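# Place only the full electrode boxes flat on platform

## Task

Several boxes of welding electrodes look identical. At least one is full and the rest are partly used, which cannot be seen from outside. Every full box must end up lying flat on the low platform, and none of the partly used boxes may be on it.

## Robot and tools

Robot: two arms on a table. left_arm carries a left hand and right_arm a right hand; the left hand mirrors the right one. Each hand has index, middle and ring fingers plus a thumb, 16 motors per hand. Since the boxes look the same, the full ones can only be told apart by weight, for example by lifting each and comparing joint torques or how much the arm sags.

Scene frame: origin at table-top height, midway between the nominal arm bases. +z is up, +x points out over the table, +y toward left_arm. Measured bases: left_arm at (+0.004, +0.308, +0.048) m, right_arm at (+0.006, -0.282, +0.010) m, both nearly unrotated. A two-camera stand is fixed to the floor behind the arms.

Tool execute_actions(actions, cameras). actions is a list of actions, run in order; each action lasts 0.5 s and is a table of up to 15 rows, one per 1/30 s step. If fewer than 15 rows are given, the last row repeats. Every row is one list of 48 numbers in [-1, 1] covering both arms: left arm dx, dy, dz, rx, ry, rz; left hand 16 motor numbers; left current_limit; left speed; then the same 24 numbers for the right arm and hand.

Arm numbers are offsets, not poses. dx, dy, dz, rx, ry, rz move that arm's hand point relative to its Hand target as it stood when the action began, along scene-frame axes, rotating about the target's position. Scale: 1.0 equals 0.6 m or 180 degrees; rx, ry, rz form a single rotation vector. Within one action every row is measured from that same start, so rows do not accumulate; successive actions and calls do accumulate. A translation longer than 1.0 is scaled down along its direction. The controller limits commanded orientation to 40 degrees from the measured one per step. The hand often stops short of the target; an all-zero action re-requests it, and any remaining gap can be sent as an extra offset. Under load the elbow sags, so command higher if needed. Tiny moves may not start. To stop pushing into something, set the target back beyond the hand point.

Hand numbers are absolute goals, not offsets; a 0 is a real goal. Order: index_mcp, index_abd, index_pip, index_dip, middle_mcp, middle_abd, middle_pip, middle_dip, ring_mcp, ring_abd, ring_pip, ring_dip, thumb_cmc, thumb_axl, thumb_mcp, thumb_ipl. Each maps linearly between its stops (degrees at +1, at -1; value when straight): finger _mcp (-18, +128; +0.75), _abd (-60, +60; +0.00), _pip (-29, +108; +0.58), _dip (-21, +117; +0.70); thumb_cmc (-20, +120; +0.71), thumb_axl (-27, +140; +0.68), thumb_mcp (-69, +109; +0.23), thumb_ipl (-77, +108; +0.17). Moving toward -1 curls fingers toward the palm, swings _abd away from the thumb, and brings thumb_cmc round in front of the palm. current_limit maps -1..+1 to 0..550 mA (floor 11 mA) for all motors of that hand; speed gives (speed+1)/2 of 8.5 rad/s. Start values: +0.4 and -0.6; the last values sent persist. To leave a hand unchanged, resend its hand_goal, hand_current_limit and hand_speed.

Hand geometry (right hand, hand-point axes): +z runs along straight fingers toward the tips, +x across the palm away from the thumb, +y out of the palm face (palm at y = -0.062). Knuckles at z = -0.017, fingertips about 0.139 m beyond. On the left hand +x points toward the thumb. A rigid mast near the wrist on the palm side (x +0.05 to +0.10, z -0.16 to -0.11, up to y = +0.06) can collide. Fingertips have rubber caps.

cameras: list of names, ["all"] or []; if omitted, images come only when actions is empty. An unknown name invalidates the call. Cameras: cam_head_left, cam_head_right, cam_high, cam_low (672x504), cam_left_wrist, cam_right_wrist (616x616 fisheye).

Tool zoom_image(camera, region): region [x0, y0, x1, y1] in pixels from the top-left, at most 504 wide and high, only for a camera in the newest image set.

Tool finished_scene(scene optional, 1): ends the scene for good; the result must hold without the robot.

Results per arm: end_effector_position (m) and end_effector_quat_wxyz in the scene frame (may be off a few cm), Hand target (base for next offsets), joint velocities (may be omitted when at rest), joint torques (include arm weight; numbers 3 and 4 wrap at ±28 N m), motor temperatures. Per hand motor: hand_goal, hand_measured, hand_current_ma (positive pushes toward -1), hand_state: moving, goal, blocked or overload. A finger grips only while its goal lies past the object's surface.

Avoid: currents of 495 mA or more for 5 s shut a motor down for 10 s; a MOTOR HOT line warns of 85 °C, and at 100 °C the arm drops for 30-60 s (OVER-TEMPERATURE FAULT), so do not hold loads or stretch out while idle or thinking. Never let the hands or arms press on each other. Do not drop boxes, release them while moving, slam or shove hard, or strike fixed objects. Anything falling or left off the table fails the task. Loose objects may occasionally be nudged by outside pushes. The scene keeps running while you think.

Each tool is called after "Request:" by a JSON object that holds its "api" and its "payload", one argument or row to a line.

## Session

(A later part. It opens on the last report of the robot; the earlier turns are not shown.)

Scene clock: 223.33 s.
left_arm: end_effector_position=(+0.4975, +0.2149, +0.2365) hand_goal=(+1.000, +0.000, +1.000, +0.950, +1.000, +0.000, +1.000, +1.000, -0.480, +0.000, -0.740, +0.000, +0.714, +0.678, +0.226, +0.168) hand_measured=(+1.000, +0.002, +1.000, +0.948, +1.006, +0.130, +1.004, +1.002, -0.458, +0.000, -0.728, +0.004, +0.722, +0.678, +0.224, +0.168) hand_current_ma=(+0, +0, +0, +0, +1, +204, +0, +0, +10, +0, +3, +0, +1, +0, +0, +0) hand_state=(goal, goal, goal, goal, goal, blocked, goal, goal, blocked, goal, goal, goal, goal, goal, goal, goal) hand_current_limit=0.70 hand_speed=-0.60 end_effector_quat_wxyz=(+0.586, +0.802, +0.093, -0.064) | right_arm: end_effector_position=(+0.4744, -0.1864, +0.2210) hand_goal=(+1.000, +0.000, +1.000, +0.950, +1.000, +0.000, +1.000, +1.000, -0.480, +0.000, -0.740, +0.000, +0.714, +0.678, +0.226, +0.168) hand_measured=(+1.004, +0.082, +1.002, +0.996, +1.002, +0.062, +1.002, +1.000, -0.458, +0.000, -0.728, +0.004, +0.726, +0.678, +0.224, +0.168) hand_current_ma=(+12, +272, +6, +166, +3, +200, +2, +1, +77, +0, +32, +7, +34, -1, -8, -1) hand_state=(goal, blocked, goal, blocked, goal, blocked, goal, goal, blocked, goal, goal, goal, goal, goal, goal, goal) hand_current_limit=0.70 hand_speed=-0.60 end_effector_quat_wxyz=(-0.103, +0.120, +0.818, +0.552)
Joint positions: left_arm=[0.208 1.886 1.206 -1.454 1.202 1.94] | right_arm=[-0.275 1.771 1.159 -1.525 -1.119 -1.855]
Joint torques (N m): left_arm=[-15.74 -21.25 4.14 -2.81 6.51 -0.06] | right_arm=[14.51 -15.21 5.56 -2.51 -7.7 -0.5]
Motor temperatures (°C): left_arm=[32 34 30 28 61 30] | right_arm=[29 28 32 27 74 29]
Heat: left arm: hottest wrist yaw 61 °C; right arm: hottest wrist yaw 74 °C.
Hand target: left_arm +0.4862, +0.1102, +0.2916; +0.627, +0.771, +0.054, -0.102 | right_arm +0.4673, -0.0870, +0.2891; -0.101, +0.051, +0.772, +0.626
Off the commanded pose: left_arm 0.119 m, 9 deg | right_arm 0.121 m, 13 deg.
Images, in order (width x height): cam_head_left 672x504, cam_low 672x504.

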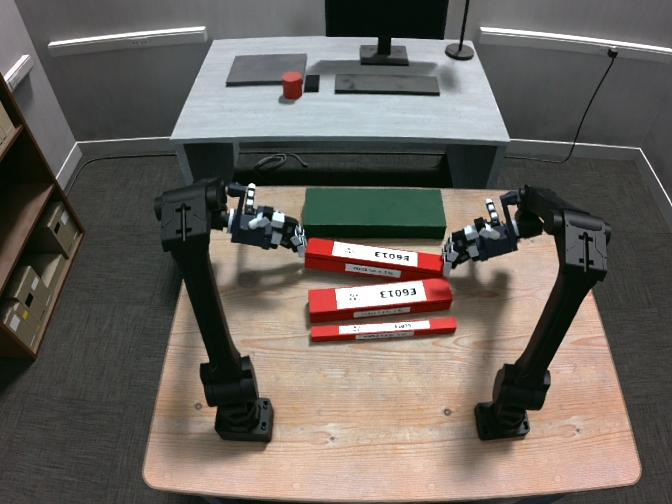

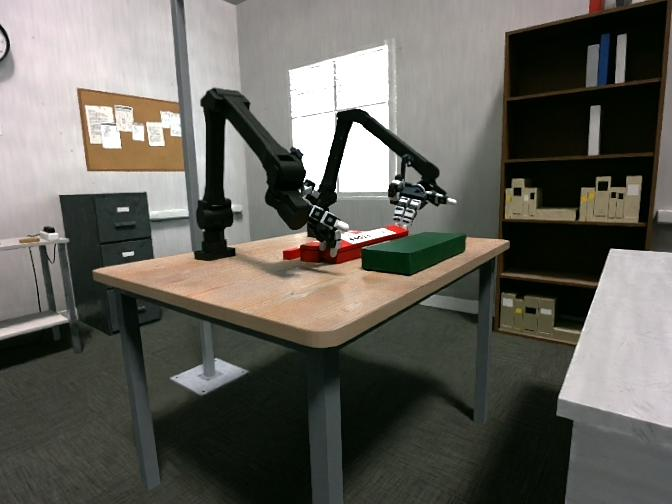

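Request:
{"api": "execute_actions", "payload": {
  "actions": [
    [[0.01,0,0.04,0,0,0,1,0,1,0.95,1,0,1,1,-0.48,0,-0.74,0,0.714,0.678,0.226,0.168,0.7,-0.6,0.01,0,-0.06,0,0,0,1,0,1,0.95,1,0,1,1,-0.48,0,-0.74,0,0.714,0.678,0.226,0.168,0.7,-0.6]],
    [[0.02,0,0.04,0,0,0,1,0,1,0.95,1,0,1,1,-0.48,0,-0.74,0,0.714,0.678,0.226,0.168,0.7,-0.6,0.01,0,-0.04,0,0,0,1,0,1,0.95,1,0,1,1,-0.48,0,-0.74,0,0.714,0.678,0.226,0.168,0.7,-0.6]],
    [[0.03,0,0.02,0,0,0,1,0,1,0.95,1,0,1,1,-0.48,0,-0.74,0,0.714,0.678,0.226,0.168,0.7,-0.6,0.01,0,-0.01,0,0,0,1,0,1,0.95,1,0,1,1,-0.48,0,-0.74,0,0.714,0.678,0.226,0.168,0.7,-0.6]]
  ],
  "cameras": ["cam_head_left","cam_low"]
}}

Scene clock: 228.20 s.
left_arm: end_effector_position=(+0.5274, +0.2188, +0.3161) hand_goal=(+1.000, +0.000, +1.000, +0.950, +1.000, +0.000, +1.000, +1.000, -0.480, +0.000, -0.740, +0.000, +0.714, +0.678, +0.226, +0.168) hand_measured=(+1.000, +0.004, +1.000, +0.952, +1.006, +0.176, +1.004, +1.002, -0.458, +0.000, -0.728, +0.004, +0.722, +0.678, +0.224, +0.168) hand_current_ma=(+0, +0, +0, +0, +1, +361, +0, +0, +10, +0, +3, +0, +1, +0, +0, +0) hand_state=(goal, goal, goal, goal, goal, blocked, goal, goal, blocked, goal, goal, goal, goal, goal, goal, goal) hand_current_limit=0.70 hand_speed=-0.60 end_effector_quat_wxyz=(+0.595, +0.798, +0.091, -0.030) | right_arm: end_effector_position=(+0.4911, -0.1867, +0.2135) hand_goal=(+1.000, +0.000, +1.000, +0.950, +1.000, +0.000, +1.000, +1.000, -0.480, +0.000, -0.740, +0.000, +0.714, +0.678, +0.226, +0.168) hand_measured=(+1.002, +0.036, +1.002, +0.996, +1.002, +0.012, +1.002, +1.000, -0.458, +0.000, -0.728, +0.004, +0.726, +0.678, +0.224, +0.168) hand_current_ma=(+6, +101, +3, +166, +4, +31, +3, +1, +77, +0, +32, +7, +34, -1, -8, -1) hand_state=(goal, blocked, goal, blocked, goal, goal, goal, goal, blocked, goal, goal, goal, goal, goal, goal, goal) hand_current_limit=0.70 hand_speed=-0.60 end_effector_quat_wxyz=(-0.053, +0.113, +0.797, +0.591)
Joint positions: left_arm=[0.202 1.806 1.333 -1.528 1.245 1.858] | right_arm=[-0.264 1.806 1.138 -1.363 -1.235 -1.823]
Joint torques (N m): left_arm=[-15.85 -18.26 7.42 -3.26 4.95 -0.23] | right_arm=[14.56 -9.93 5.82 -0.62 -6.23 -0.12]
Motor temperatures (°C): left_arm=[32 34 30 28 70 30] | right_arm=[29 28 32 27 91 29]
Heat: left arm: hottest wrist yaw 70 °C; right arm: hottest wrist yaw 91 °C. Fold the right arm in close to its base, or ease its load, before you think long.
Hand target: left_arm +0.5221, +0.1102, +0.3517; +0.627, +0.771, +0.054, -0.101 | right_arm +0.4853, -0.0870, +0.2233; -0.101, +0.051, +0.771, +0.626
Off the commanded pose: left_arm 0.114 m, 10 deg | right_arm 0.100 m, 10 deg.
MOTOR HOT: joint 5 (wrist yaw) of the right arm reports 91 °C; the controller stops that arm at 100 °C. To cool a motor, set the load down, stop pushing, or move to a pose that needs little force.
Images, in order (width x height): cam_head_left 672x504, cam_low 672x504.

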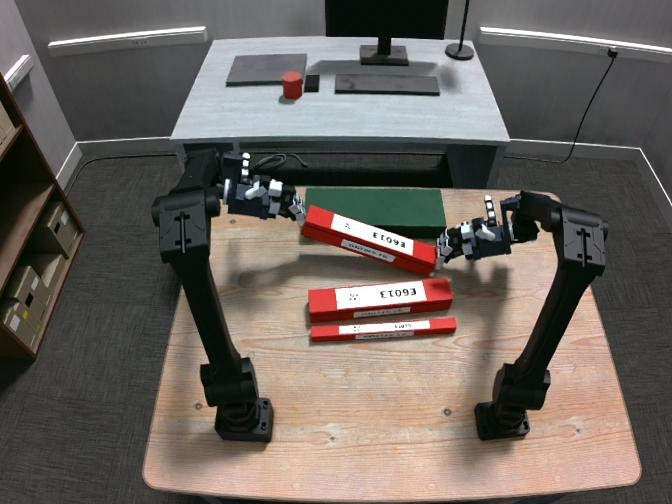

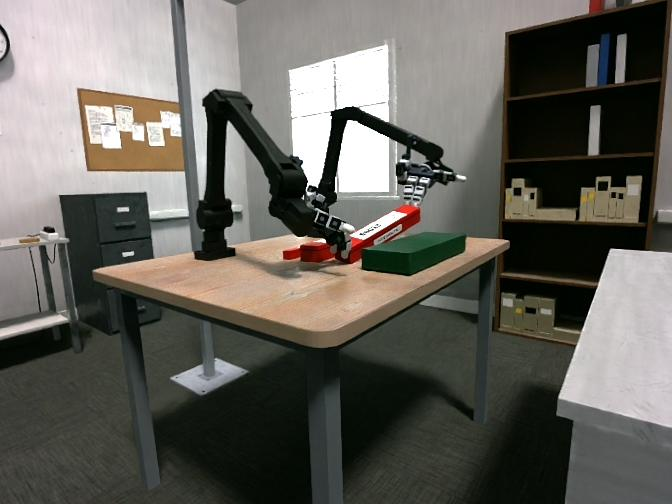

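Request:
{"api": "execute_actions", "payload": {
  "actions": [
    [[0.09,0,-0.01,0,0,0,1,0,1,0.95,1,0,1,1,-0.48,0,-0.74,0,0.714,0.678,0.226,0.168,0.7,-0.6,0.01,-0.03,-0.01,0,0,0,1,0,1,0.95,1,0,1,1,-0.48,0,-0.74,0,0.714,0.678,0.226,0.168,0.7,-0.6]],
    [[0.03,0,-0.05,0,0,0,1,0,1,0.95,1,0,1,1,-0.48,0,-0.74,0,0.714,0.678,0.226,0.168,0.7,-0.6,0,-0.03,0,0,0,0,1,0,1,0.95,1,0,1,1,-0.48,0,-0.74,0,0.714,0.678,0.226,0.168,0.7,-0.6]]
  ],
  "cameras": ["cam_head_left","cam_low"]
}}

Scene clock: 230.20 s.
left_arm: end_effector_position=(+0.5914, +0.2192, +0.3090) hand_goal=(+1.000, +0.000, +1.000, +0.950, +1.000, +0.000, +1.000, +1.000, -0.480, +0.000, -0.740, +0.000, +0.714, +0.678, +0.226, +0.168) hand_measured=(+1.000, +0.004, +1.000, +0.952, +1.004, +0.182, +1.004, +1.002, -0.458, +0.000, -0.728, +0.004, +0.722, +0.678, +0.224, +0.168) hand_current_ma=(+0, +0, +0, +0, +0, +389, +0, +0, +10, +0, +3, +0, +1, +0, +0, +0) hand_state=(goal, goal, goal, goal, goal, blocked, goal, goal, blocked, goal, goal, goal, goal, goal, goal, goal) hand_current_limit=0.70 hand_speed=-0.60 end_effector_quat_wxyz=(+0.601, +0.794, +0.086, -0.025) | right_arm: end_effector_position=(+0.4908, -0.1872, +0.2098) hand_goal=(+1.000, +0.000, +1.000, +0.950, +1.000, +0.000, +1.000, +1.000, -0.480, +0.000, -0.740, +0.000, +0.714, +0.678, +0.226, +0.168) hand_measured=(+1.004, -0.038, +1.002, +0.996, +1.000, +0.004, +1.000, +1.000, -0.458, +0.000, -0.728, +0.004, +0.726, +0.678, +0.224, +0.168) hand_current_ma=(+9, -114, +5, +166, +0, +10, +0, +0, +77, +0, +32, +7, +34, -1, -8, -1) hand_state=(goal, blocked, goal, blocked, goal, goal, goal, goal, blocked, goal, goal, goal, goal, goal, goal, goal) hand_current_limit=0.70 hand_speed=-0.60 end_effector_quat_wxyz=(-0.081, +0.116, +0.784, +0.604)
Joint positions: left_arm=[0.178 1.957 1.536 -1.525 1.269 1.813] | right_arm=[-0.264 1.859 1.169 -1.501 -1.25 -1.936]
Joint torques (N m): left_arm=[-14.45 -17.14 7.6 -1.98 4.17 -0.17] | right_arm=[9.88 -9.52 7.69 -1.29 -4.35 -0.65]
Motor temperatures (°C): left_arm=[32 34 30 28 70 30] | right_arm=[29 28 32 27 89 29]
Heat: left arm: hottest wrist yaw 70 °C; right arm: hottest wrist yaw 89 °C. Fold the right arm in close to its base, or ease its load, before you think long.
Hand target: left_arm +0.5941, +0.1102, +0.3155; +0.627, +0.771, +0.054, -0.102 | right_arm +0.4914, -0.1230, +0.2172; -0.101, +0.051, +0.772, +0.626
Off the commanded pose: left_arm 0.109 m, 10 deg | right_arm 0.065 m, 8 deg.
MOTOR HOT: still on. Joint 5 (wrist yaw) of the right arm reports 89 °C.
Images, in order (width x height): cam_head_left 672x504, cam_low 672x504.

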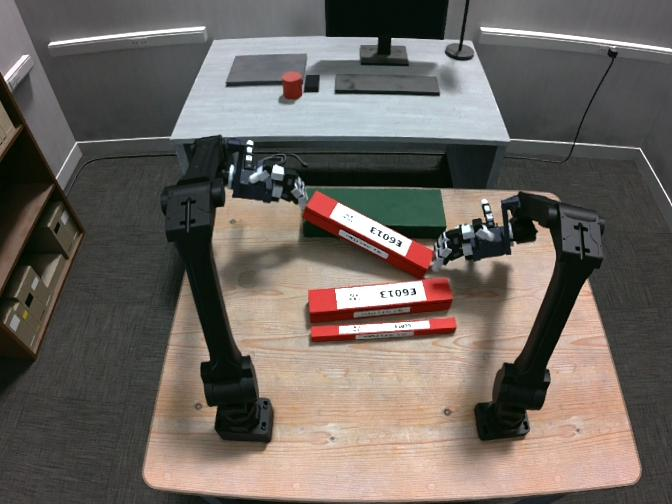

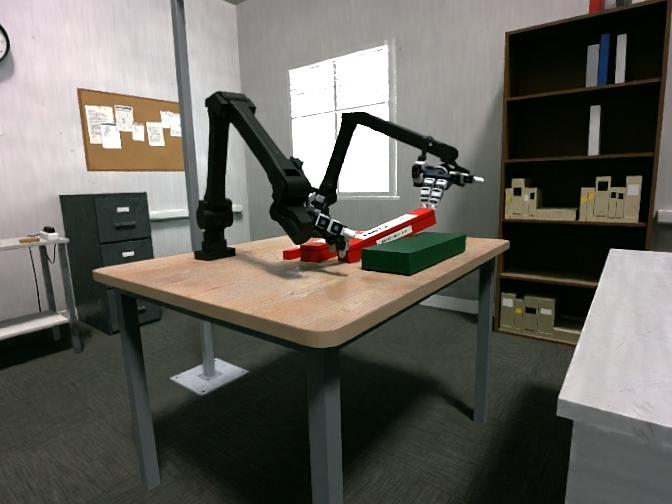

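Request:
{"api": "execute_actions", "payload": {
  "actions": [
    [[0,0,-0.05,0,0,0,1,0,1,0.95,1,0,1,1,-0.48,0,-0.74,0,0.714,0.678,0.226,0.168,0.7,-0.6,0,-0.015,0,0,0,0,1,0,1,0.95,1,0,1,1,-0.48,0,-0.74,0,0.714,0.678,0.226,0.168,0.7,-0.6]],
    [[0,0.01,-0.05,0,0,0,1,0,1,0.95,1,0,1,1,-0.48,0,-0.74,0,0.714,0.678,0.226,0.168,0.7,-0.6,0,-0.015,0,0,0,0,1,0,1,0.95,1,0,1,1,-0.48,0,-0.74,0,0.714,0.678,0.226,0.168,0.7,-0.6]],
    [[0,0.02,-0.04,0,0,0,1,0,1,0.95,1,0,1,1,-0.48,0,-0.74,0,0.714,0.678,0.226,0.168,0.7,-0.6,0,-0.02,0,0,0,0,1,0,1,0.95,1,0,1,1,-0.48,0,-0.74,0,0.714,0.678,0.226,0.168,0.7,-0.6]]
  ],
  "cameras": ["cam_head_left","cam_low"]
}}

Request:
{"api": "zoom_image", "payload": {
  "camera": "cam_low",
  "region": [320, 180, 480, 290]
}}

Scene clock: 232.73 s.
left_arm: end_effector_position=(+0.5997, +0.2179, +0.2734) hand_goal=(+1.000, +0.000, +1.000, +0.950, +1.000, +0.000, +1.000, +1.000, -0.480, +0.000, -0.740, +0.000, +0.714, +0.678, +0.226, +0.168) hand_measured=(+1.000, +0.002, +1.000, +0.952, +1.002, +0.182, +1.002, +1.002, -0.458, +0.000, -0.728, +0.004, +0.722, +0.678, +0.224, +0.168) hand_current_ma=(+0, +0, +0, +0, +0, +389, +0, +0, +10, +0, +3, +0, +1, +0, +0, +0) hand_state=(goal, goal, goal, goal, goal, blocked, goal, goal, blocked, goal, goal, goal, goal, goal, goal, goal) hand_current_limit=0.70 hand_speed=-0.60 end_effector_quat_wxyz=(+0.626, +0.777, +0.066, -0.007) | right_arm: end_effector_position=(+0.4802, -0.1828, +0.2053) hand_goal=(+1.000, +0.000, +1.000, +0.950, +1.000, +0.000, +1.000, +1.000, -0.480, +0.000, -0.740, +0.000, +0.714, +0.678, +0.226, +0.168) hand_measured=(+1.000, -0.002, +1.000, +0.952, +1.002, -0.078, +1.002, +1.000, -0.458, +0.000, -0.728, +0.004, +0.726, +0.678, +0.224, +0.168) hand_current_ma=(+0, -4, +0, +6, +4, -262, +2, +0, +77, +0, +32, +7, +33, -1, -8, -1) hand_state=(goal, goal, goal, goal, goal, blocked, goal, goal, blocked, goal, goal, goal, goal, goal, goal, goal) hand_current_limit=0.70 hand_speed=-0.60 end_effector_quat_wxyz=(-0.111, +0.107, +0.783, +0.602)
Joint positions: left_arm=[0.169 2.046 1.537 -1.472 1.332 1.896] | right_arm=[-0.26 1.889 1.18 -1.622 -1.219 -2.044]
Joint torques (N m): left_arm=[-11.05 -14.8 5.03 -1.52 1.02 0.02] | right_arm=[5.13 -10.34 8.62 -0.57 -3.88 -0.5]
Motor temperatures (°C): left_arm=[33 34 30 28 68 30] | right_arm=[29 28 32 27 85 29]
Heat: left arm: hottest wrist yaw 68 °C; right arm: hottest wrist yaw 85 °C. Fold the right arm in close to its base, or ease its load, before you think long.
Hand target: left_arm +0.5941, +0.1281, +0.2315; +0.627, +0.771, +0.054, -0.102 | right_arm +0.4914, -0.1530, +0.2173; -0.101, +0.051, +0.772, +0.626
Off the commanded pose: left_arm 0.099 m, 11 deg | right_arm 0.034 m, 7 deg.
MOTOR HOT: still on. Joint 5 (wrist yaw) of the right arm reports 85 °C.
joint sent to its limit (right arm) — joint 6 (wrist roll), lower limit. The joint targets still meet the commanded pose.
Images, in order (width x height): cam_head_left 672x504, cam_low 672x504.

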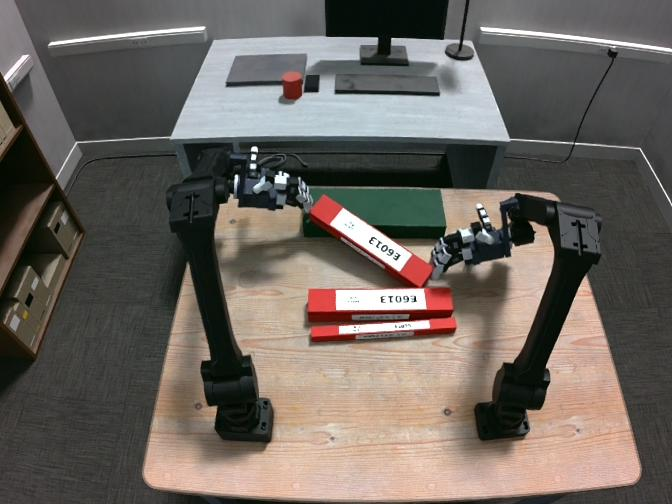

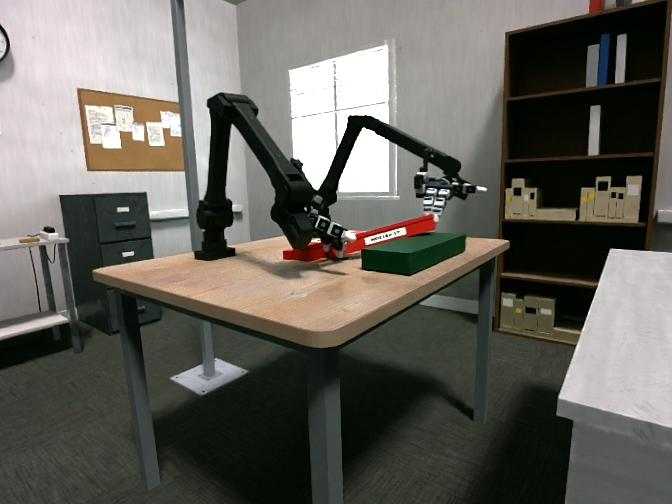

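Scaled by 3.150.

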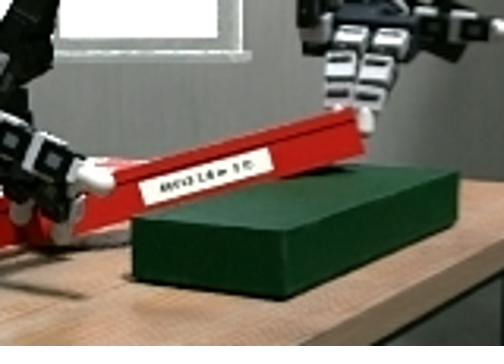

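Request:
{"api": "execute_actions", "payload": {
  "actions": [
    [[0,0.04,0,0,0,0,1,0,1,0.95,1,0,1,1,-0.48,0,-0.74,0,0.714,0.678,0.226,0.168,0.7,-0.6,0,-0.02,-0.015,0,0,0,1,0,1,0.95,1,0,1,1,-0.48,0,-0.74,0,0.714,0.678,0.226,0.168,0.7,-0.6]],
    [[0,0.05,0,0,0,0,1,0,1,0.95,1,0,1,1,-0.48,0,-0.74,0,0.714,0.678,0.226,0.168,0.7,-0.6,0,-0.02,0,0,0,0,1,0,1,0.95,1,0,1,1,-0.48,0,-0.74,0,0.714,0.678,0.226,0.168,0.7,-0.6]],
    [[0,0.05,0,0,0,0,1,0,1,0.95,1,0,1,1,-0.48,0,-0.74,0,0.714,0.678,0.226,0.168,0.7,-0.6,0,0,0,0,0,0,1,0,1,0.95,1,0,1,1,-0.48,0,-0.74,0,0.714,0.678,0.226,0.168,0.7,-0.6]]
  ],
  "cameras": ["cam_head_left","cam_low","cam_high"]
}}

Request:
{"api": "zoom_image", "payload": {
  "camera": "cam_low",
  "region": [320, 180, 480, 290]
}}

Request:
{"api": "zoom_image", "payload": {
  "camera": "cam_head_left",
  "region": [280, 160, 480, 310]
}}

Scene clock: 235.23 s.
left_arm: end_effector_position=(+0.5942, +0.2299, +0.2670) hand_goal=(+1.000, +0.000, +1.000, +0.950, +1.000, +0.000, +1.000, +1.000, -0.480, +0.000, -0.740, +0.000, +0.714, +0.678, +0.226, +0.168) hand_measured=(+1.000, +0.002, +1.000, +0.952, +1.000, +0.084, +1.000, +1.000, -0.458, +0.000, -0.728, +0.004, +0.722, +0.678, +0.224, +0.168) hand_current_ma=(+0, +0, +0, +0, +0, +87, +0, +0, +10, +0, +3, +0, +1, +0, +0, +0) hand_state=(goal, goal, goal, goal, goal, blocked, goal, goal, blocked, goal, goal, goal, goal, goal, goal, goal) hand_current_limit=0.70 hand_speed=-0.60 end_effector_quat_wxyz=(+0.620, +0.782, +0.055, -0.025) | right_arm: end_effector_position=(+0.4795, -0.1841, +0.2042) hand_goal=(+1.000, +0.000, +1.000, +0.950, +1.000, +0.000, +1.000, +1.000, -0.480, +0.000, -0.740, +0.000, +0.714, +0.678, +0.226, +0.168) hand_measured=(+1.000, -0.002, +1.000, +0.952, +1.000, -0.080, +1.000, +1.000, -0.458, +0.000, -0.728, +0.004, +0.726, +0.678, +0.224, +0.168) hand_current_ma=(+0, -3, +0, +6, +2, -263, +1, +0, +77, +0, +32, +7, +33, -1, -8, -1) hand_state=(goal, goal, goal, goal, goal, blocked, goal, goal, blocked, goal, goal, goal, goal, goal, goal, goal) hand_current_limit=0.70 hand_speed=-0.60 end_effector_quat_wxyz=(-0.108, +0.104, +0.784, +0.603)
Joint positions: left_arm=[0.193 2.098 1.594 -1.673 1.287 2.085] | right_arm=[-0.263 1.892 1.18 -1.622 -1.217 -2.057]
Joint torques (N m): left_arm=[-0.91 -15.68 5.24 -1.36 0.22 0.1] | right_arm=[1.55 -10.05 8.53 -0.24 -2.41 -0.36]
Motor temperatures (°C): left_arm=[33 34 30 28 65 30] | right_arm=[29 28 32 27 80 29]
Heat: left arm: hottest wrist yaw 65 °C; right arm: hottest wrist yaw 80 °C.
Hand target: left_arm +0.5941, +0.2122, +0.2315; +0.627, +0.771, +0.054, -0.102 | right_arm +0.4914, -0.1769, +0.2082; -0.101, +0.051, +0.771, +0.626
Off the commanded pose: left_arm 0.040 m, 9 deg | right_arm 0.014 m, 7 deg.
MOTOR HOT: cleared for the motors of the right arm.
joint sent to its limit (left arm) — joint 4 (wrist pitch), lower limit. The joint targets are off in orientation, not in position.
joint sent to its limit (right arm) — joint 6 (wrist roll), lower limit. The joint targets are off in orientation, not in position.
Images, in order (width x height): cam_head_left 672x504, cam_high 672x504, cam_low 672x504.

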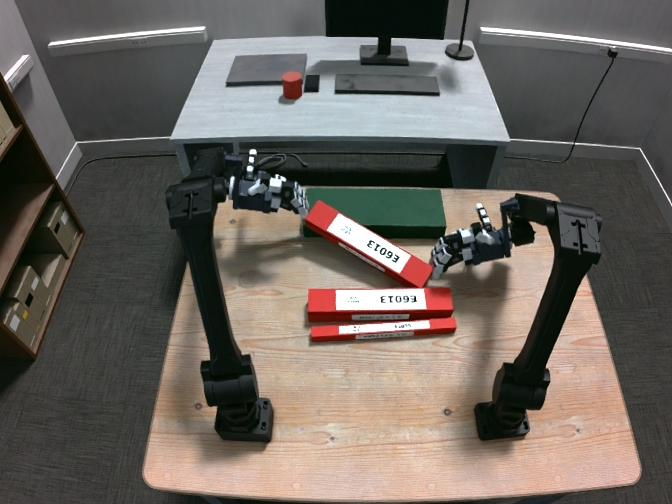

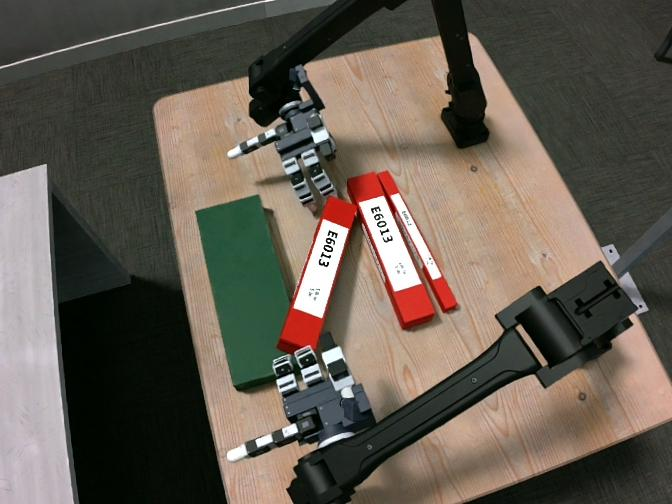

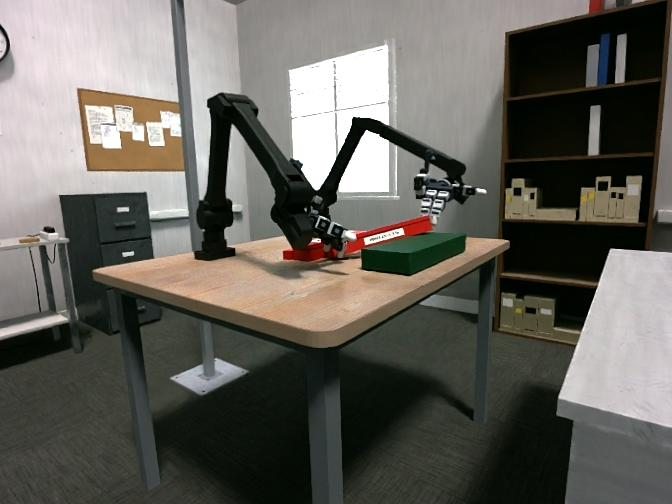

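Scaled by 3.150.

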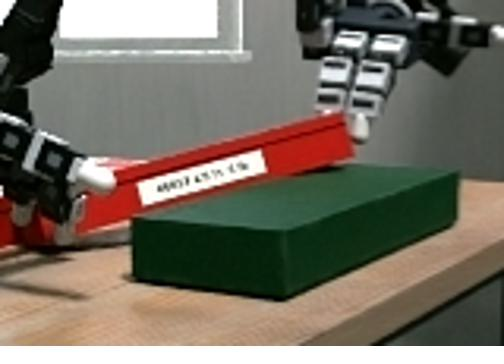

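Scaled by 2.520.

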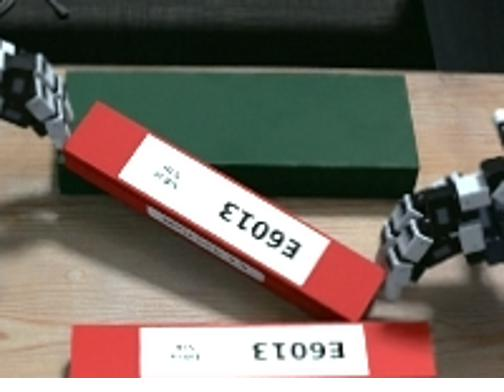

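Request:
{"api": "execute_actions", "payload": {
  "actions": [
    [[0,0.11,0.11,0,0,0,1,0,1,1,1,0,1,1,-0.48,0,-0.74,0,0.714,0.678,0.226,0.168,0.7,-0.6,0,0,0,0,0,0,1,0,1,0.95,1,0,1,1,-0.48,0,-0.74,0,0.714,0.678,0.226,0.168,0.7,-0.6]],
    [[-0.11,0.017,0,0.0145,-0.014,0.128,1,0,1,1,1,0,1,1,-0.48,0,-0.74,0,0.714,0.678,0.226,0.168,0.7,-0.6,0,0,0,0,0,0,1,0,1,0.95,1,0,1,1,-0.48,0,-0.74,0,0.714,0.678,0.226,0.168,0.7,-0.6]],
    [[-0.11,0,0,0.0145,-0.014,0.128,1,0,1,1,1,0,1,1,-0.48,0,-0.74,0,0.714,0.678,0.226,0.168,0.7,-0.6,0,0,0,0,0,0,1,0,1,0.95,1,0,1,1,-0.48,0,-0.74,0,0.714,0.678,0.226,0.168,0.7,-0.6]],
    [[-0.06,-0.07,0,0.0145,-0.014,0.128,1,0,1,1,1,0,1,1,-0.48,0,-0.74,0,0.714,0.678,0.226,0.168,0.7,-0.6,0,0,0,0,0,0,1,0,1,0.95,1,0,1,1,-0.48,0,-0.74,0,0.714,0.678,0.226,0.168,0.7,-0.6]]
  ],
  "cameras": ["cam_head_left","cam_low"]
}}

Scene clock: 244.77 s.
left_arm: end_effector_position=(+0.4220, +0.2553, +0.3009) hand_goal=(+1.000, +0.000, +1.000, +1.000, +1.000, +0.000, +1.000, +1.000, -0.480, +0.000, -0.740, +0.000, +0.714, +0.678, +0.226, +0.168) hand_measured=(+1.000, +0.002, +1.000, +0.998, +1.000, +0.002, +1.000, +1.000, -0.458, +0.000, -0.728, +0.004, +0.722, +0.678, +0.224, +0.168) hand_current_ma=(+0, +0, +0, +0, +0, +0, +0, +0, +10, +0, +3, +0, +1, +0, +0, +0) hand_state=(goal, goal, goal, goal, goal, goal, goal, goal, blocked, goal, goal, goal, goal, goal, goal, goal) hand_current_limit=0.70 hand_speed=-0.60 end_effector_quat_wxyz=(+0.512, +0.754, +0.354, +0.211) | right_arm: end_effector_position=(+0.4833, -0.1800, +0.2092) hand_goal=(+1.000, +0.000, +1.000, +0.950, +1.000, +0.000, +1.000, +1.000, -0.480, +0.000, -0.740, +0.000, +0.714, +0.678, +0.226, +0.168) hand_measured=(+1.000, -0.002, +1.000, +0.952, +1.000, -0.002, +1.000, +1.000, -0.458, +0.000, -0.728, +0.004, +0.726, +0.678, +0.224, +0.168) hand_current_ma=(+0, -3, +0, +6, +0, -4, +0, +0, +77, +0, +32, +7, +33, -1, -8, -1) hand_state=(goal, goal, goal, goal, goal, goal, goal, goal, blocked, goal, goal, goal, goal, goal, goal, goal) hand_current_limit=0.70 hand_speed=-0.60 end_effector_quat_wxyz=(-0.096, +0.094, +0.780, +0.611)
Joint positions: left_arm=[0.219 1.018 0.46 -0.074 0.857 0.459] | right_arm=[-0.251 1.895 1.189 -1.616 -1.243 -2.073]
Joint torques (N m): left_arm=[1.03 -6.53 7.75 2.86 0.37 0.16] | right_arm=[0.62 -10.29 7.92 -0.4 -1.25 -0.18]
Motor temperatures (°C): left_arm=[32 34 30 28 56 30] | right_arm=[29 28 32 27 67 29]
Heat: left arm: hottest wrist yaw 56 °C; right arm: hottest wrist yaw 67 °C.
Hand target: left_arm +0.4261, +0.2465, +0.2977; +0.525, +0.648, +0.448, +0.323 | right_arm +0.4913, -0.1769, +0.2081; -0.101, +0.051, +0.771, +0.626
Off the commanded pose: left_arm 0.010 m, 21 deg | right_arm 0.009 m, 5 deg.
joint sent to its limit (right arm) — joint 6 (wrist roll), lower limit. The joint targets are off in orientation, not in position.
Images, in order (width x height): cam_head_left 672x504, cam_low 672x504.

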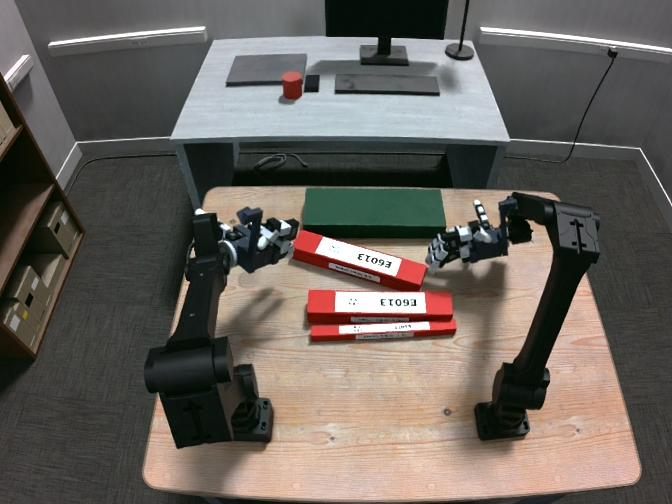

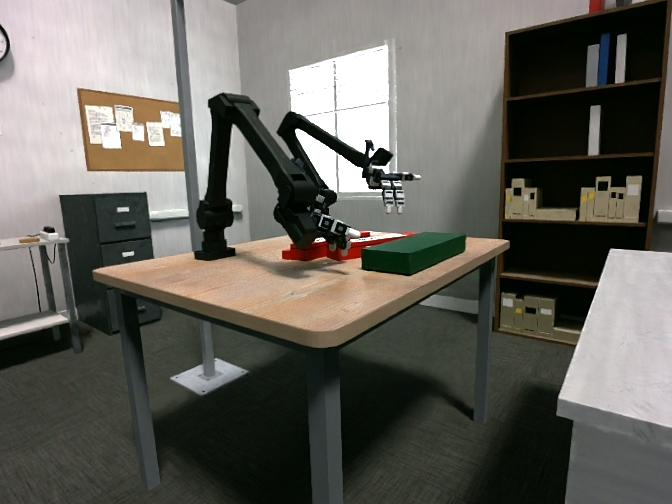

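Request:
{"api": "execute_actions", "payload": {
  "actions": [
    [[0.06,0.07,0,-0.0145,0.014,-0.128,1,0,1,1,1,0,1,1,-0.48,0,-0.74,0,0.714,0.678,0.226,0.168,0.7,-0.6,-0.02,-0.06,0.01,0,0,0,1,0,1,1,1,0,1,1,-0.48,0,-0.74,0,0.714,0.678,0.226,0.168,0.7,-0.6]],
    [[0.06,0.03,0,-0.0145,0.014,-0.128,1,0,1,1,1,0,1,1,-0.48,0,-0.74,0,0.714,0.678,0.226,0.168,0.7,-0.6,-0.03,-0.02,0,0,0,0,1,0,1,1,1,0,1,1,-0.48,0,-0.74,0,0.714,0.678,0.226,0.168,0.7,-0.6]],
    [[0,0,0,-0.0145,0.014,-0.128,1,0,1,1,1,0,1,1,-0.48,0,-0.74,0,0.714,0.678,0.226,0.168,0.7,-0.6,0,0,0,0,0,0,1,0,1,1,1,0,1,1,-0.48,0,-0.74,0,0.714,0.678,0.226,0.168,0.7,-0.6]]
  ],
  "cameras": ["cam_head_left","cam_low","cam_high"]
}}

Request:
{"api": "zoom_image", "payload": {
  "camera": "cam_head_left",
  "region": [270, 200, 370, 275]
}}

Request:
{"api": "zoom_image", "payload": {
  "camera": "cam_head_left",
  "region": [400, 230, 500, 305]
}}

Request:
{"api": "zoom_image", "payload": {
  "camera": "cam_high",
  "region": [210, 120, 410, 270]
}}

Scene clock: 248.37 s.
left_arm: end_effector_position=(+0.4881, +0.3065, +0.2904) hand_goal=(+1.000, +0.000, +1.000, +1.000, +1.000, +0.000, +1.000, +1.000, -0.480, +0.000, -0.740, +0.000, +0.714, +0.678, +0.226, +0.168) hand_measured=(+1.000, +0.002, +1.000, +0.998, +1.000, +0.002, +1.000, +1.000, -0.458, +0.000, -0.728, +0.004, +0.722, +0.678, +0.224, +0.168) hand_current_ma=(+0, +0, +0, +0, +0, +0, +0, +0, +10, +0, +3, +0, +1, +0, +0, +0) hand_state=(goal, goal, goal, goal, goal, goal, goal, goal, blocked, goal, goal, goal, goal, goal, goal, goal) hand_current_limit=0.70 hand_speed=-0.60 end_effector_quat_wxyz=(+0.699, +0.681, +0.208, +0.056) | right_arm: end_effector_position=(+0.4653, -0.2216, +0.2103) hand_goal=(+1.000, +0.000, +1.000, +1.000, +1.000, +0.000, +1.000, +1.000, -0.480, +0.000, -0.740, +0.000, +0.714, +0.678, +0.226, +0.168) hand_measured=(+1.000, -0.002, +1.000, +0.998, +1.000, -0.002, +1.000, +1.000, -0.458, +0.000, -0.728, +0.004, +0.726, +0.678, +0.224, +0.168) hand_current_ma=(+0, -3, +0, -5, +0, -3, +0, +0, +77, +0, +32, +7, +33, -1, -8, -1) hand_state=(goal, goal, goal, goal, goal, goal, goal, goal, blocked, goal, goal, goal, goal, goal, goal, goal) hand_current_limit=0.70 hand_speed=-0.60 end_effector_quat_wxyz=(-0.079, +0.119, +0.795, +0.590)
Joint positions: left_arm=[0.364 1.615 0.804 -0.188 1.552 0.782] | right_arm=[-0.357 1.837 1.141 -1.616 -1.163 -2.073]
Joint torques (N m): left_arm=[0.79 -11.4 8.95 0.87 1.08 0.45] | right_arm=[-0.91 -12.04 4.9 -0.99 -1.05 -0.18]
Motor temperatures (°C): left_arm=[32 34 30 28 54 30] | right_arm=[29 28 32 27 64 29]
Heat: left arm: hottest wrist yaw 54 °C; right arm: hottest wrist yaw 64 °C.
Hand target: left_arm +0.4982, +0.3064, +0.2975; +0.626, +0.771, +0.054, -0.102 | right_arm +0.4613, -0.2250, +0.2143; -0.101, +0.051, +0.771, +0.626
Off the commanded pose: left_arm 0.012 m, 29 deg | right_arm 0.007 m, 9 deg.
joint sent to its limit (left arm) — joint 5 (wrist yaw), upper limit. The joint targets are off in orientation, not in position.
joint sent to its limit (right arm) — joint 6 (wrist roll), lower limit. The joint targets are off in orientation, not in position.
Images, in order (width x height): cam_head_left 672x504, cam_high 672x504, cam_low 672x504.

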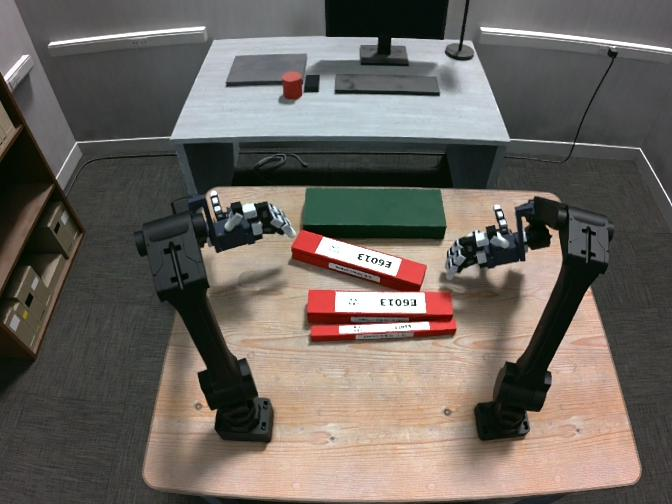

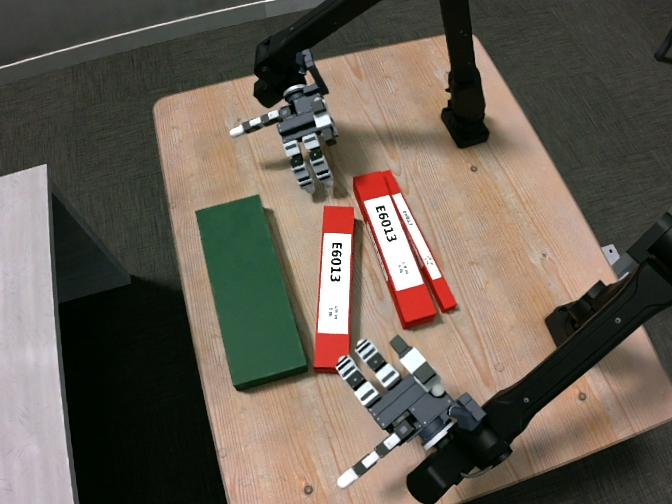

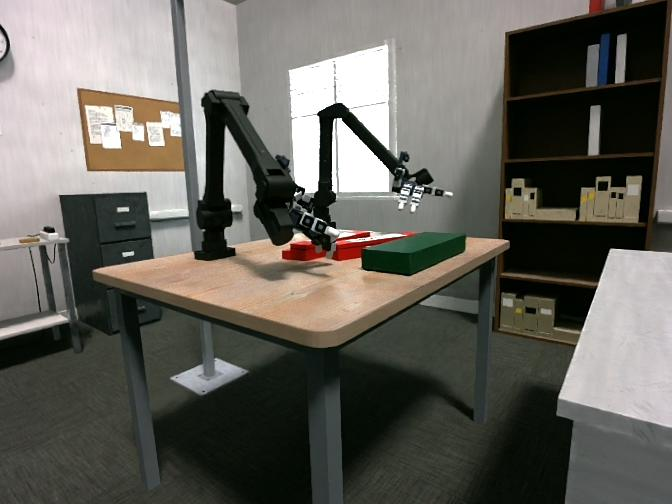

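Scaled by 5.040.

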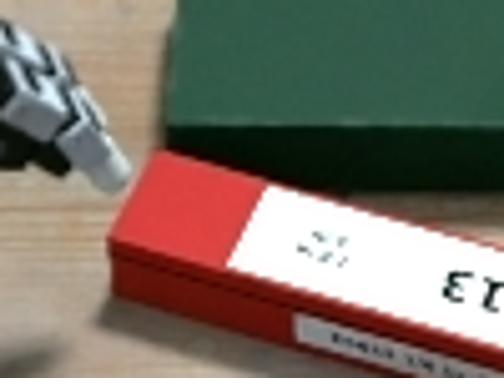

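Scaled by 5.040.

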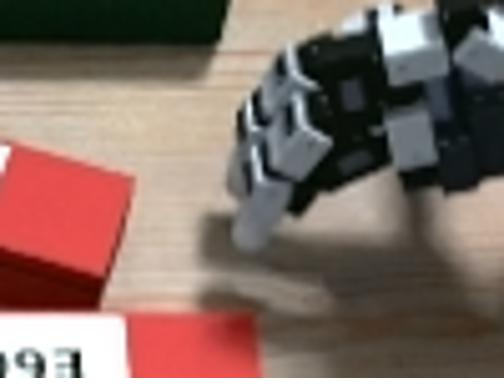

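Scaled by 2.520.

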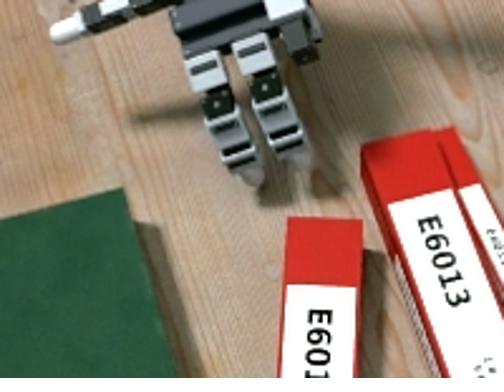

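Request:
{"api": "execute_actions", "payload": {
  "actions": [
    [[0.11,0.01,-0.05,0,0,0,1,0,1,1,1,0,1,1,-0.48,0,-0.74,0,0.714,0.678,0.226,0.168,0.7,-0.6,-0.027,0,0,0,0,0,1,0,1,1,1,0,1,1,-0.48,0,-0.74,0,0.714,0.678,0.226,0.168,0.7,-0.6]],
    [[0,0,-0.08,0,0,0,1,0,1,1,1,0,1,1,-0.48,0,-0.74,0,0.714,0.678,0.226,0.168,0.7,-0.6,0,0.033,-0.037,0,0,0,1,0,1,1,1,0,1,1,-0.48,0,-0.74,0,0.714,0.678,0.226,0.168,0.7,-0.6]],
    [[0,-0.04,-0.045,0,0,0,1,0,1,1,1,0,1,1,-0.48,0,-0.74,0,0.714,0.678,0.226,0.168,0.7,-0.6,0,0,0,0,0,0,1,0,1,1,1,0,1,1,-0.48,0,-0.74,0,0.714,0.678,0.226,0.168,0.7,-0.6]],
    [[0,0,0,0,0,0,1,0,1,1,1,0,1,1,-0.48,0,-0.74,0,0.714,0.678,0.226,0.168,0.7,-0.6,0,0,0,0,0,0,1,0,1,1,1,0,1,1,-0.48,0,-0.74,0,0.714,0.678,0.226,0.168,0.7,-0.6]]
  ],
  "cameras": ["cam_head_left","cam_low","cam_high"]
}}

Request:
{"api": "zoom_image", "payload": {
  "camera": "cam_head_left",
  "region": [250, 200, 350, 275]
}}

Request:
{"api": "zoom_image", "payload": {
  "camera": "cam_head_left",
  "region": [400, 230, 500, 305]
}}

Request:
{"api": "zoom_image", "payload": {
  "camera": "cam_high",
  "region": [250, 140, 390, 245]
}}

Scene clock: 259.10 s.
left_arm: end_effector_position=(+0.5555, +0.3137, +0.2105) hand_goal=(+1.000, +0.000, +1.000, +1.000, +1.000, +0.000, +1.000, +1.000, -0.480, +0.000, -0.740, +0.000, +0.714, +0.678, +0.226, +0.168) hand_measured=(+1.000, +0.002, +1.000, +0.998, +1.000, +0.002, +1.000, +1.000, -0.458, +0.000, -0.728, +0.004, +0.722, +0.678, +0.224, +0.168) hand_current_ma=(+0, +0, +0, +0, +0, +0, +0, +0, +10, +0, +3, +0, +1, +0, +0, +0) hand_state=(goal, goal, goal, goal, goal, goal, goal, goal, blocked, goal, goal, goal, goal, goal, goal, goal) hand_current_limit=0.70 hand_speed=-0.60 end_effector_quat_wxyz=(+0.701, +0.681, +0.207, +0.031) | right_arm: end_effector_position=(+0.4467, -0.2088, +0.2003) hand_goal=(+1.000, +0.000, +1.000, +1.000, +1.000, +0.000, +1.000, +1.000, -0.480, +0.000, -0.740, +0.000, +0.714, +0.678, +0.226, +0.168) hand_measured=(+1.000, -0.002, +1.000, +0.998, +1.000, -0.002, +1.000, +1.000, -0.458, +0.000, -0.728, +0.004, +0.726, +0.678, +0.224, +0.168) hand_current_ma=(+0, -3, +0, -5, +0, -3, +0, +0, +77, +0, +32, +7, +33, -1, -8, -1) hand_state=(goal, goal, goal, goal, goal, goal, goal, goal, blocked, goal, goal, goal, goal, goal, goal, goal) hand_current_limit=0.70 hand_speed=-0.60 end_effector_quat_wxyz=(-0.072, +0.110, +0.793, +0.595)
Joint positions: left_arm=[0.331 1.93 0.995 -0.164 1.555 0.848] | right_arm=[-0.339 1.815 1.065 -1.543 -1.184 -2.073]
Joint torques (N m): left_arm=[1.67 -16.03 5.22 1.05 1.01 0.29] | right_arm=[0.5 -9.29 4.83 -0.4 -1.27 -0.17]
Motor temperatures (°C): left_arm=[32 34 31 28 50 30] | right_arm=[29 29 32 27 59 29]
Heat: left arm: hottest wrist yaw 50 °C; right arm: hottest wrist yaw 59 °C.
Hand target: left_arm +0.5556, +0.3137, +0.2103; +0.702, +0.681, +0.208, +0.030 | right_arm +0.4450, -0.2051, +0.1920; -0.101, +0.051, +0.771, +0.626
Off the commanded pose: left_arm 0.000 m, 0 deg | right_arm 0.009 m, 9 deg.
joint sent to its limit (right arm) — joint 6 (wrist roll), lower limit. The joint targets are off in orientation, not in position.
pose unreachable (left arm): on one or more control steps of this call, first in action 2 (counted from 0), this arm could not follow its commanded pose, so it was not sent that pose on those steps. It may still have moved: this result reports where it is.
cause: moving toward the commanded pose would bring two parts of the arm too close to each other (joints 4 (wrist pitch) to 6 (wrist roll) lie between them).
Images, in order (width x height): cam_head_left 672x504, cam_high 672x504, cam_low 672x504.

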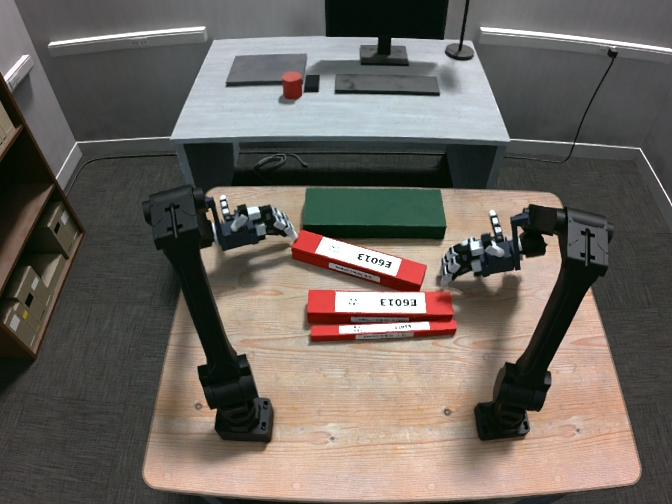

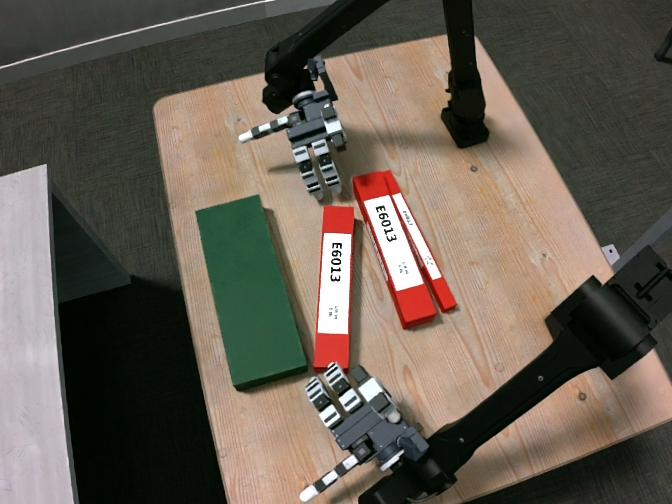

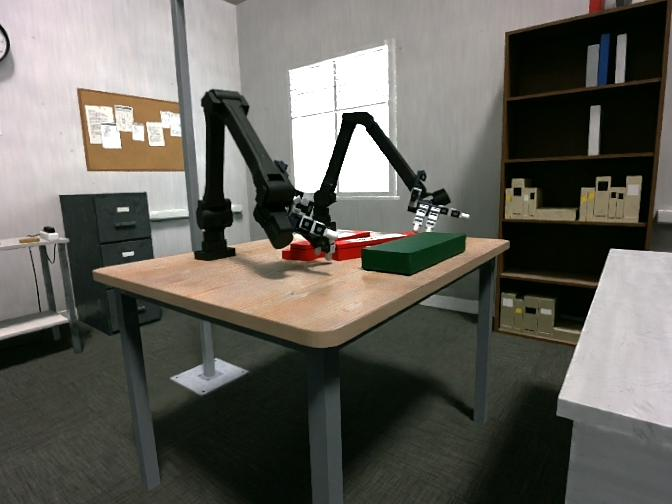

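Scaled by 5.040.

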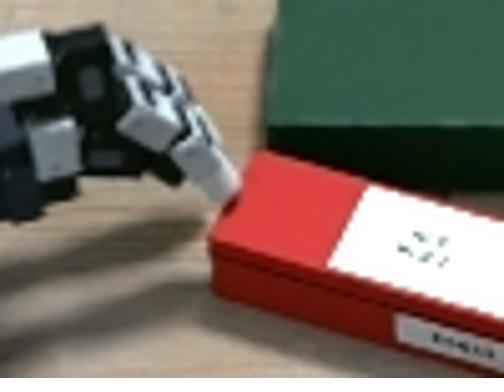

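Scaled by 5.040.

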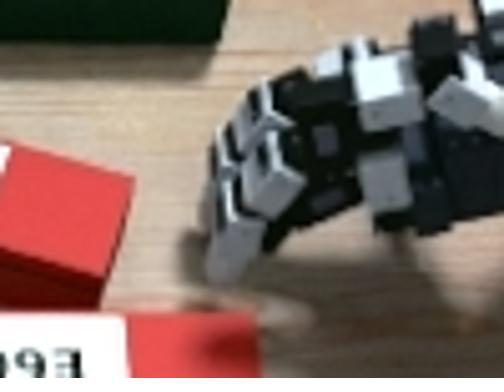

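Scaled by 3.600.

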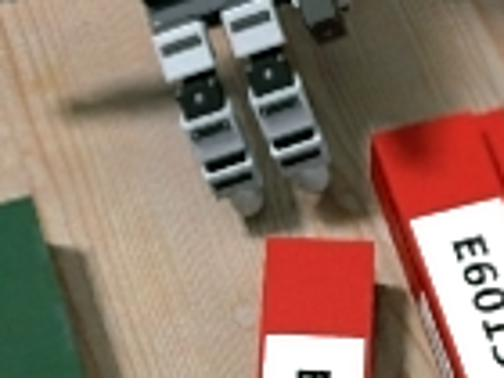

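Request:
{"api": "execute_actions", "payload": {
  "actions": [
    [[-0.03,0.03,0.13,0.052,0,-0.091,1,0,1,1,1,0,1,1,-0.48,0,-0.74,0,0.714,0.678,0.226,0.168,0.7,-0.6,0,0,0,0,0,0,1,0,1,1,1,0,1,1,-0.48,0,-0.74,0,0.714,0.678,0.226,0.168,0.7,-0.6]],
    [[0,0,0,0.052,0,-0.091,1,0,1,1,1,0,1,1,-0.48,0,-0.74,0,0.714,0.678,0.226,0.168,0.7,-0.6,0,0,0,0,0,0,1,0,1,1,1,0,1,1,-0.48,0,-0.74,0,0.714,0.678,0.226,0.168,0.7,-0.6]],
    [[0,0,0,0,0,0,1,0,1,1,1,0,1,1,-0.48,0,-0.74,0,0.714,0.678,0.226,0.168,0.7,-0.6,0,0,0,0,0,0,1,0,1,1,1,0,1,1,-0.48,0,-0.74,0,0.714,0.678,0.226,0.168,0.7,-0.6]]
  ]
}}

Scene clock: 263.80 s.
left_arm: end_effector_position=(+0.5325, +0.3256, +0.2897) hand_goal=(+1.000, +0.000, +1.000, +1.000, +1.000, +0.000, +1.000, +1.000, -0.480, +0.000, -0.740, +0.000, +0.714, +0.678, +0.226, +0.168) hand_measured=(+1.000, +0.002, +1.000, +0.998, +1.000, +0.002, +1.000, +1.000, -0.458, +0.000, -0.728, +0.004, +0.722, +0.678, +0.224, +0.168) hand_current_ma=(+0, +0, +0, +0, +0, +0, +0, +0, +10, +0, +3, +0, +1, +0, +0, +0) hand_state=(goal, goal, goal, goal, goal, goal, goal, goal, blocked, goal, goal, goal, goal, goal, goal, goal) hand_current_limit=0.70 hand_speed=-0.60 end_effector_quat_wxyz=(+0.698, +0.688, +0.183, +0.082) | right_arm: end_effector_position=(+0.4467, -0.2088, +0.2003) hand_goal=(+1.000, +0.000, +1.000, +1.000, +1.000, +0.000, +1.000, +1.000, -0.480, +0.000, -0.740, +0.000, +0.714, +0.678, +0.226, +0.168) hand_measured=(+1.000, -0.002, +1.000, +0.998, +1.000, -0.002, +1.000, +1.000, -0.458, +0.000, -0.728, +0.004, +0.726, +0.678, +0.224, +0.168) hand_current_ma=(+0, -3, +0, -5, +0, -3, +0, +0, +77, +0, +32, +7, +33, -1, -8, -1) hand_state=(goal, goal, goal, goal, goal, goal, goal, goal, blocked, goal, goal, goal, goal, goal, goal, goal) hand_current_limit=0.70 hand_speed=-0.60 end_effector_quat_wxyz=(-0.072, +0.110, +0.793, +0.595)
Joint positions: left_arm=[0.368 1.738 0.967 -0.267 1.556 0.896] | right_arm=[-0.339 1.815 1.065 -1.543 -1.184 -2.073]
Joint torques (N m): left_arm=[2.37 -13.51 7.66 0.87 0.96 0.43] | right_arm=[0.5 -9.29 4.81 -0.42 -1.27 -0.17]
Motor temperatures (°C): left_arm=[32 34 31 28 49 30] | right_arm=[29 29 32 27 57 29]
Heat: left arm: hottest wrist yaw 49 °C; right arm: hottest wrist yaw 57 °C.
Hand target: left_arm +0.5376, +0.3317, +0.2883; +0.563, +0.815, +0.001, -0.135 | right_arm +0.4450, -0.2051, +0.1920; -0.101, +0.051, +0.771, +0.626
Off the commanded pose: left_arm 0.008 m, 39 deg | right_arm 0.009 m, 9 deg.
joint sent to its limit (left arm) — joint 5 (wrist yaw), upper limit. The joint targets are off in orientation, not in position.
joint sent to its limit (right arm) — joint 6 (wrist roll), lower limit. The joint targets are off in orientation, not in position.

Request:
{"api": "execute_actions", "payload": {
  "actions": [
    [[-0.048,-0.018,0.035,0.074,-0.0275,0.074,1,0,1,1,1,0,1,1,-0.48,0,-0.74,0,0.714,0.678,0.226,0.168,0.7,-0.6,0,0,0,0,0,0,1,0,1,1,1,0,1,1,-0.48,0,-0.74,0,0.714,0.678,0.226,0.168,0.7,-0.6]],
    [[-0.048,-0.018,0.035,0.074,-0.0275,0.074,1,0,1,1,1,0,1,1,-0.48,0,-0.74,0,0.714,0.678,0.226,0.168,0.7,-0.6,0,0,0,0,0,0,1,0,1,1,1,0,1,1,-0.48,0,-0.74,0,0.714,0.678,0.226,0.168,0.7,-0.6]]
  ],
  "cameras": ["cam_high"]
}}

Scene clock: 271.10 s.
left_arm: end_effector_position=(+0.4692, +0.3057, +0.3177) hand_goal=(+1.000, +0.000, +1.000, +1.000, +1.000, +0.000, +1.000, +1.000, -0.480, +0.000, -0.740, +0.000, +0.714, +0.678, +0.226, +0.168) hand_measured=(+1.000, +0.002, +1.000, +0.998, +1.000, +0.002, +1.000, +1.000, -0.458, +0.000, -0.728, +0.004, +0.722, +0.678, +0.224, +0.168) hand_current_ma=(+0, +0, +0, +0, +0, +0, +0, +0, +10, +0, +3, +0, +1, +0, +0, +0) hand_state=(goal, goal, goal, goal, goal, goal, goal, goal, blocked, goal, goal, goal, goal, goal, goal, goal) hand_current_limit=0.70 hand_speed=-0.60 end_effector_quat_wxyz=(+0.381, +0.904, +0.185, +0.062) | right_arm: end_effector_position=(+0.4467, -0.2088, +0.2003) hand_goal=(+1.000, +0.000, +1.000, +1.000, +1.000, +0.000, +1.000, +1.000, -0.480, +0.000, -0.740, +0.000, +0.714, +0.678, +0.226, +0.168) hand_measured=(+1.000, -0.002, +1.000, +0.998, +1.000, -0.002, +1.000, +1.000, -0.458, +0.000, -0.728, +0.004, +0.726, +0.678, +0.224, +0.168) hand_current_ma=(+0, -3, +0, -5, +0, -3, +0, +0, +77, +0, +32, +7, +33, -1, -8, -1) hand_state=(goal, goal, goal, goal, goal, goal, goal, goal, blocked, goal, goal, goal, goal, goal, goal, goal) hand_current_limit=0.70 hand_speed=-0.60 end_effector_quat_wxyz=(-0.072, +0.110, +0.793, +0.595)
Joint positions: left_arm=[0.4 1.454 1.164 -1.319 0.791 1.584] | right_arm=[-0.339 1.815 1.065 -1.543 -1.184 -2.073]
Joint torques (N m): left_arm=[1.79 -11.11 11.04 0.02 0.76 0.4] | right_arm=[0.44 -9.29 4.82 -0.42 -1.27 -0.17]
Motor temperatures (°C): left_arm=[32 34 31 28 47 30] | right_arm=[28 28 32 27 56 29]
Heat: left arm: hottest wrist yaw 47 °C; right arm: hottest wrist yaw 56 °C.
Hand target: left_arm +0.4800, +0.3100, +0.3304; +0.376, +0.908, +0.170, +0.070 | right_arm +0.4450, -0.2051, +0.1920; -0.101, +0.051, +0.771, +0.626
Off the commanded pose: left_arm 0.017 m, 2 deg | right_arm 0.009 m, 9 deg.
joint sent to its limit (right arm) — joint 6 (wrist roll), lower limit. The joint targets are off in orientation, not in position.
Images, in order (width x height): cam_high 672x504.

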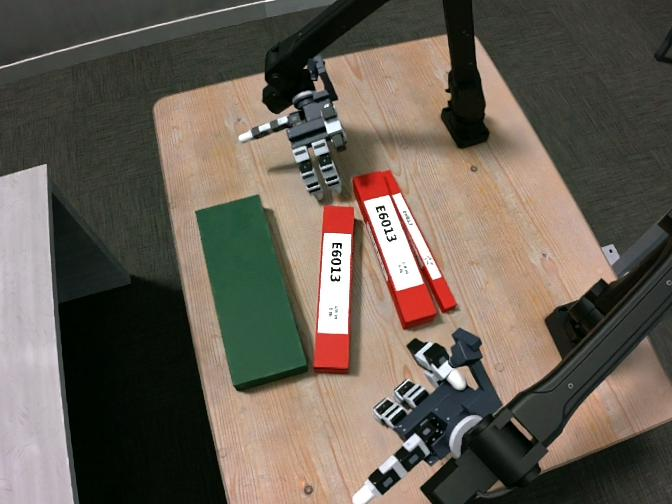

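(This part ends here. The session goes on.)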